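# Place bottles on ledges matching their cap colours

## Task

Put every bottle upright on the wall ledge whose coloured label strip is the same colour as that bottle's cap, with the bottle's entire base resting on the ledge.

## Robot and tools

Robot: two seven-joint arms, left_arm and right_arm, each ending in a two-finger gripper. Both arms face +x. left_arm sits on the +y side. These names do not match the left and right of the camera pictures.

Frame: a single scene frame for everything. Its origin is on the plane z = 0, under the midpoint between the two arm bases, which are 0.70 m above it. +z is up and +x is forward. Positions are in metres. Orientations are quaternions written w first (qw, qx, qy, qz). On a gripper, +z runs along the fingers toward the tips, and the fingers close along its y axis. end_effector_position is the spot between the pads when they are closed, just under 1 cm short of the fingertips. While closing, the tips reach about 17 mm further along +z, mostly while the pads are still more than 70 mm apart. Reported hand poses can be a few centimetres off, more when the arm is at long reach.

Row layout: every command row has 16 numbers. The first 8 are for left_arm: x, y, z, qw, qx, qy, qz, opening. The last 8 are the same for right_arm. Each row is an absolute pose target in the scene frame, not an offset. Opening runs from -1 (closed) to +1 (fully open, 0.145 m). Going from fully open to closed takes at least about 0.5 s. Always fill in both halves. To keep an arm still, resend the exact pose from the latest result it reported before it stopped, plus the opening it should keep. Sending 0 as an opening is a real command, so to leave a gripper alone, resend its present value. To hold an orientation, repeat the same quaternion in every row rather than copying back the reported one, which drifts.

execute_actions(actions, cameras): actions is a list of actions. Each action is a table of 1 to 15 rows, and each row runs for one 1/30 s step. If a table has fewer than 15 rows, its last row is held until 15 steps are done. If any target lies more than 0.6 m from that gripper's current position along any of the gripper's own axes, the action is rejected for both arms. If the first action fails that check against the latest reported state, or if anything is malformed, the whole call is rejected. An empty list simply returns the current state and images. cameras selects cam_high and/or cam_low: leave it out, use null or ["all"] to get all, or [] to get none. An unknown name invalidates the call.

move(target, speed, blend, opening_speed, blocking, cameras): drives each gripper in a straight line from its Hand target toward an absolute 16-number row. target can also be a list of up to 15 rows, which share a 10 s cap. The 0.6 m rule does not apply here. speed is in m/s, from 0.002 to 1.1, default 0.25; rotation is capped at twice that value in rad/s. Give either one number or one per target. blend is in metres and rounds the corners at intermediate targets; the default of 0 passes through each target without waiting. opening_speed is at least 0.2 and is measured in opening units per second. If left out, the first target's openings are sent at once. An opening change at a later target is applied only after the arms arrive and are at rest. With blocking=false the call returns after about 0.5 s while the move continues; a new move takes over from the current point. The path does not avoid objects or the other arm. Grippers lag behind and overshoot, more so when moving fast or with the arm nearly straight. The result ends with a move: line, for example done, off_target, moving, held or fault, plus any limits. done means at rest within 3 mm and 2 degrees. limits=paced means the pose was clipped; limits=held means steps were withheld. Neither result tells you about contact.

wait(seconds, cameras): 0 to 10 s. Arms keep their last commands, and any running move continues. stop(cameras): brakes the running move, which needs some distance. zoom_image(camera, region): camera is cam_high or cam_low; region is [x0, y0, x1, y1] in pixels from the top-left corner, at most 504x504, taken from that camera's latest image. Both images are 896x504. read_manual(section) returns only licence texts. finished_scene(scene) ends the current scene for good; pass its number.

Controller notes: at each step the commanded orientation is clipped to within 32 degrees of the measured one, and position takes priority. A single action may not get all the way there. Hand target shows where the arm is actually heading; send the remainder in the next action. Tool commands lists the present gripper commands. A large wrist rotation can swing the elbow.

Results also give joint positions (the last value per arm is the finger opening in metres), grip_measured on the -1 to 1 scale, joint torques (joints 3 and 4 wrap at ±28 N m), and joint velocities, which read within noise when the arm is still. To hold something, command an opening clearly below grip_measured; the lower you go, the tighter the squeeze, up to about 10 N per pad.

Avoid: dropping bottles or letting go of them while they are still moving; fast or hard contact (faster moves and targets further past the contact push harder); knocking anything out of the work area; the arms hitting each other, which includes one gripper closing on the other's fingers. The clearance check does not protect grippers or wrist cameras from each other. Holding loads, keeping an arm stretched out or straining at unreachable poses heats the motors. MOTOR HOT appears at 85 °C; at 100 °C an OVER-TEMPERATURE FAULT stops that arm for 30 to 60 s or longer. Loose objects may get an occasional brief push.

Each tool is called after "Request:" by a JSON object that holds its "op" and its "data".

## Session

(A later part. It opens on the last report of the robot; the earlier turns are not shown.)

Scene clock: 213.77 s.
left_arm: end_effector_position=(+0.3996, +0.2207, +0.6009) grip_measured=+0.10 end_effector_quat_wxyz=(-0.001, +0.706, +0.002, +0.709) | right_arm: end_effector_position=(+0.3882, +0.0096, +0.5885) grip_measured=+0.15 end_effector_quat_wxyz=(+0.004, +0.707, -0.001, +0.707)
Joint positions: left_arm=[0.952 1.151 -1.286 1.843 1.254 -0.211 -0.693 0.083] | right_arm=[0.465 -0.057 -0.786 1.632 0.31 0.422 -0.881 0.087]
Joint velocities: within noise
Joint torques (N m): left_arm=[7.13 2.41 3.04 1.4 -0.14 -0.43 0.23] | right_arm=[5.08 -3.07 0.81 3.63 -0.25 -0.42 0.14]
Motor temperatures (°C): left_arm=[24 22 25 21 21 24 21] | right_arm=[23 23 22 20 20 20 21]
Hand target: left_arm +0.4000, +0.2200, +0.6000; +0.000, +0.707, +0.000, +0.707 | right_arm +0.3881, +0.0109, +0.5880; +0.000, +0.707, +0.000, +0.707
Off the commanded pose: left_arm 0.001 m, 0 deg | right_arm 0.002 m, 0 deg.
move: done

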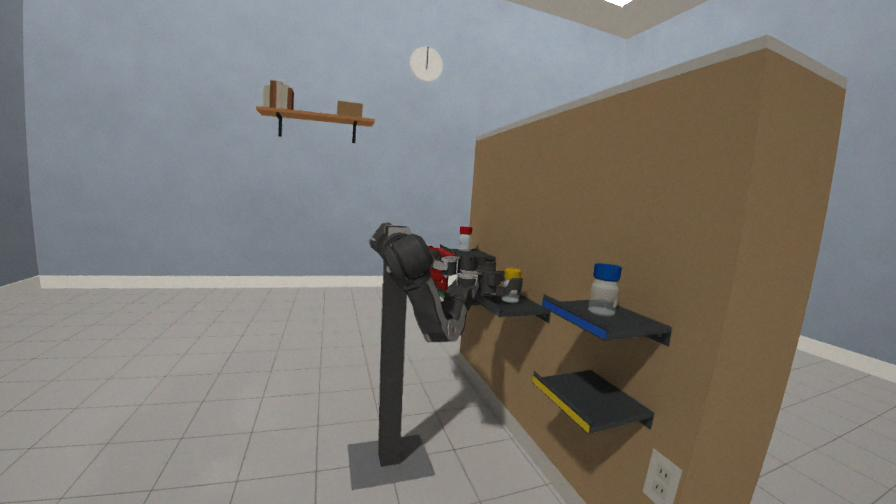

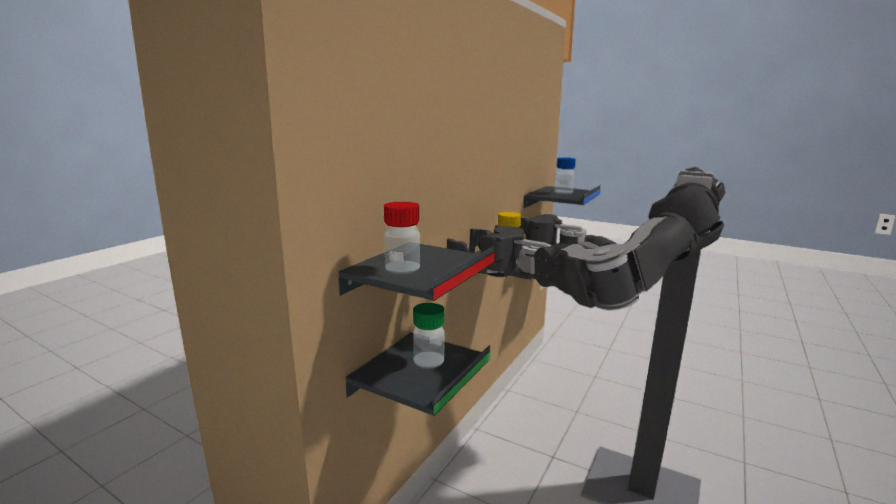

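Request:
{"op": "move", "data": {"target": [[0.40,0.22,0.60,0,0.7071,0,0.7071,0.1,0.39,0.011,0.588,0,0.7071,0,0.7071,-0.55],[0.40,0.22,0.60,0,0.7071,0,0.7071,0.1,0.39,0.011,0.62,0,0.7071,0,0.7071,-0.55],[0.40,0.22,0.60,0,0.7071,0,0.7071,0.1,0.39,-0.19,0.605,0,0.7071,0,0.7071,-0.55],[0.40,0.22,0.60,0,0.7071,0,0.7071,0.1,0.388,-0.21,0.52,0,0.7071,0,0.7071,-0.55],[0.40,0.22,0.60,0,0.7071,0,0.7071,0.1,0.388,-0.395,0.515,0,0.7071,0,0.7071,-0.55],[0.40,0.22,0.60,0,0.7071,0,0.7071,0.1,0.388,-0.395,0.477,0,0.7071,0,0.7071,-0.55]], "speed": [0.1,0.1,0.22,0.2,0.2,0.035], "opening_speed": 1.0, "blend": [0,0.004,0.02,0.02,0,0]}}

Request:
{"op": "zoom_image", "data": {"camera": "cam_high", "region": [480, 280, 680, 440]}}

Scene clock: 231.07 s.
left_arm: end_effector_position=(+0.3996, +0.2207, +0.6009) grip_measured=+0.10 end_effector_quat_wxyz=(-0.001, +0.706, +0.002, +0.709) | right_arm: end_effector_position=(+0.3895, -0.3974, +0.4884) grip_measured=-0.25 end_effector_quat_wxyz=(+0.005, +0.693, +0.001, +0.721)
Joint positions: left_arm=[0.952 1.151 -1.286 1.843 1.254 -0.211 -0.693 0.083] | right_arm=[0.258 0.797 -0.12 0.871 0.863 -0.349 0.427 0.057]
Joint velocities: within noise
Joint torques (N m): left_arm=[7.13 2.41 3.06 1.37 -0.14 -0.43 0.23] | right_arm=[3.18 5.95 0.36 1.72 0.24 0.22 0.04]
Motor temperatures (°C): left_arm=[25 22 25 21 21 24 21] | right_arm=[23 24 22 20 20 20 21]
Hand target: left_arm +0.4000, +0.2200, +0.6000; +0.000, +0.707, +0.000, +0.707 | right_arm +0.3877, -0.3950, +0.4772; +0.000, +0.707, +0.000, +0.707
Off the commanded pose: left_arm 0.001 m, 0 deg | right_arm 0.012 m, 2 deg.
move: off_target (right_arm)

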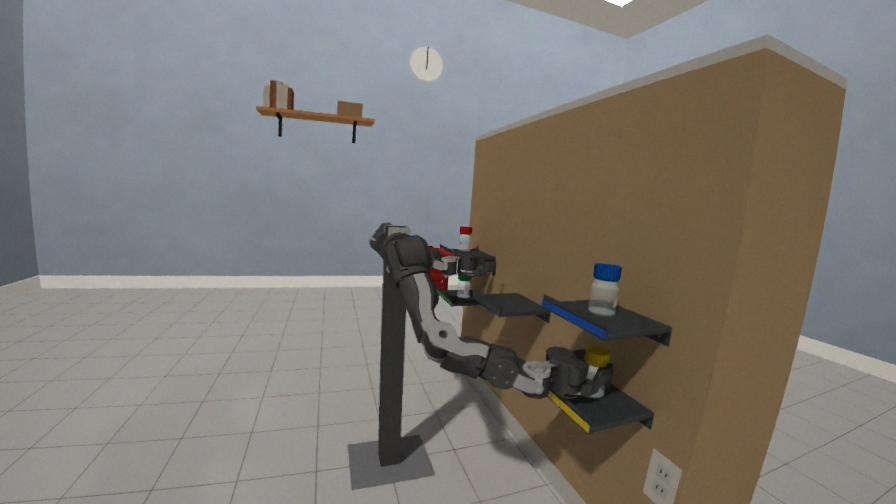

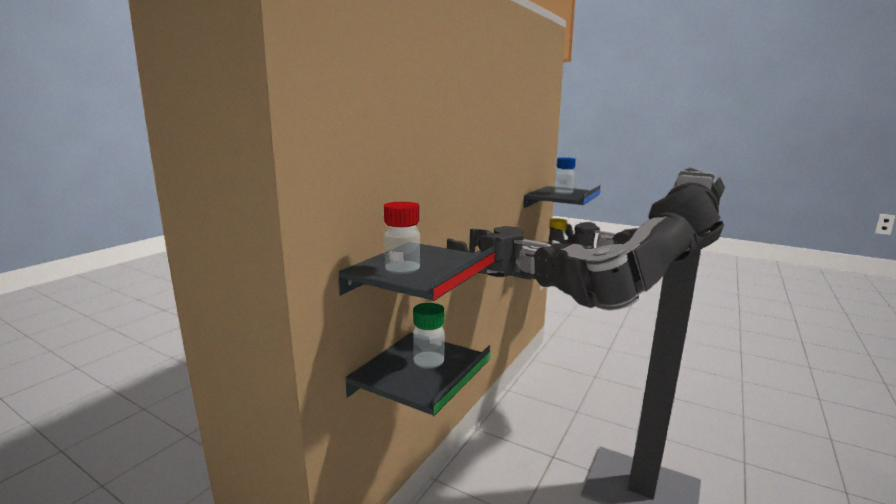

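Scaled by 2.520 from the camera's 896x504 image, which has a finer 1280x720 frame.

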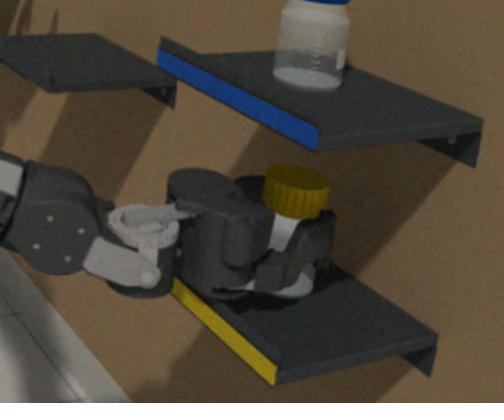

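Request:
{"op": "move", "data": {"target": [[0.40,0.22,0.60,0,0.7071,0,0.7071,0.1,0.389,-0.396,0.4895,0,0.7071,0,0.7071,-0.55],[0.40,0.22,0.60,0,0.7071,0,0.7071,0.1,0.389,-0.396,0.4895,0,0.7071,0,0.7071,0.1],[0.40,0.22,0.60,0,0.7071,0,0.7071,0.1,0.30,-0.39,0.51,0,0.7071,0,0.7071,0.1]], "speed": [0.05,0.1,0.15], "opening_speed": 1.0}}

Request:
{"op": "zoom_image", "data": {"camera": "cam_high", "region": [480, 240, 680, 440]}}

Request:
{"op": "zoom_image", "data": {"camera": "cam_low", "region": [320, 140, 640, 420]}}

Scene clock: 243.13 s.
left_arm: end_effector_position=(+0.3996, +0.2207, +0.6009) grip_measured=+0.10 end_effector_quat_wxyz=(-0.001, +0.706, +0.002, +0.709) | right_arm: end_effector_position=(+0.2998, -0.3891, +0.5083) grip_measured=+0.10 end_effector_quat_wxyz=(-0.001, +0.710, +0.003, +0.704)
Joint positions: left_arm=[0.952 1.151 -1.286 1.843 1.254 -0.211 -0.693 0.083] | right_arm=[-0.454 0.907 0.288 1.418 0.997 -0.3 0.317 0.083]
Joint velocities: within noise
Joint torques (N m): left_arm=[7.16 2.41 3.06 1.4 -0.14 -0.43 0.23] | right_arm=[1.91 6.16 4.42 2.88 0.36 -0.47 -0.08]
Motor temperatures (°C): left_arm=[25 22 25 21 21 24 21] | right_arm=[22 24 22 20 20 20 21]
Hand target: left_arm +0.4000, +0.2200, +0.6000; +0.000, +0.707, +0.000, +0.707 | right_arm +0.3000, -0.3899, +0.5099; +0.000, +0.707, +0.000, +0.707
Off the commanded pose: left_arm 0.001 m, 0 deg | right_arm 0.002 m, 1 deg.
move: done

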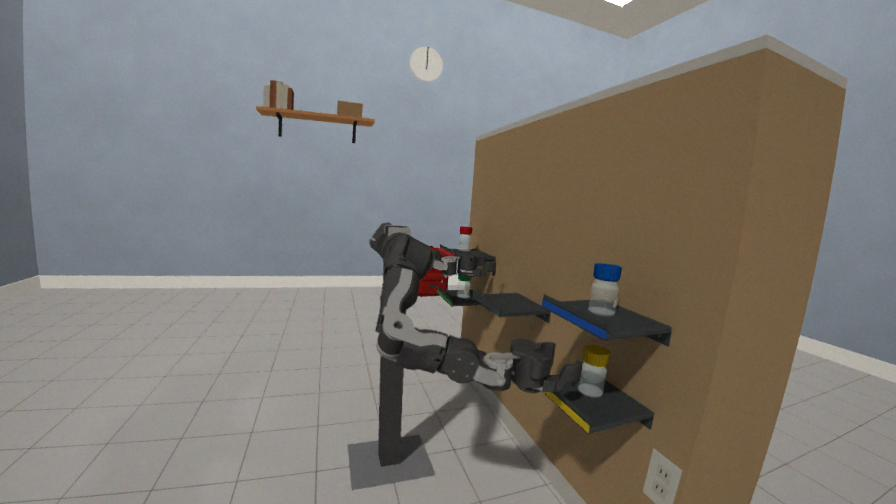

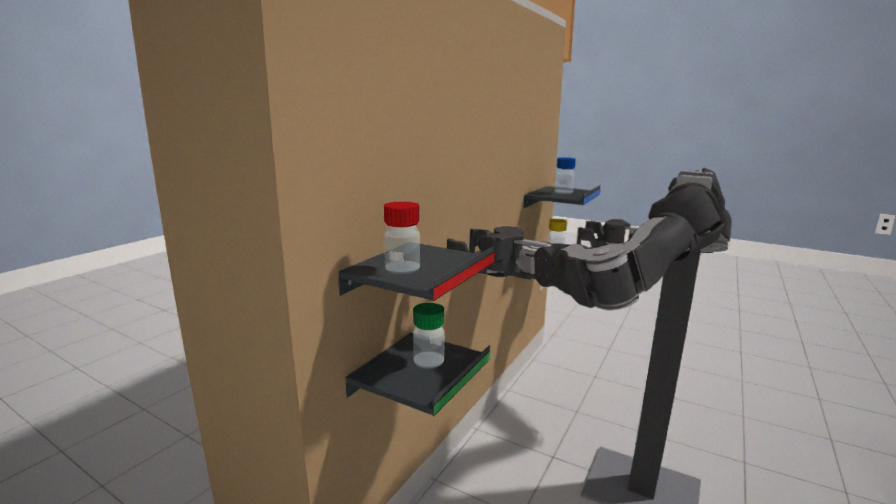

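Scaled by 2.520 from the camera's 896x504 image, which has a finer 1280x720 frame.

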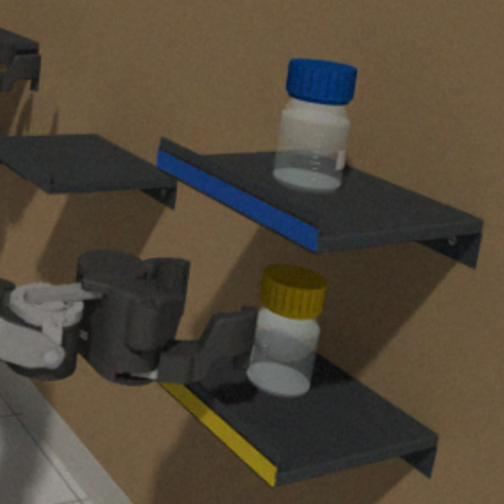

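Scaled by 1.575 from the camera's 896x504 image, which has a finer 1280x720 frame.

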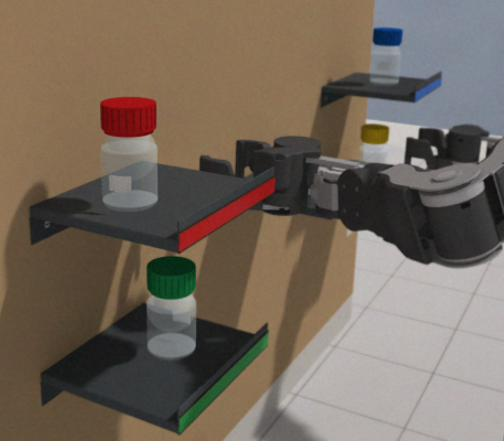

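All placed.

Request:
{"op": "finished_scene", "data": {"scene": 2}}

The scene is finished: the task was done.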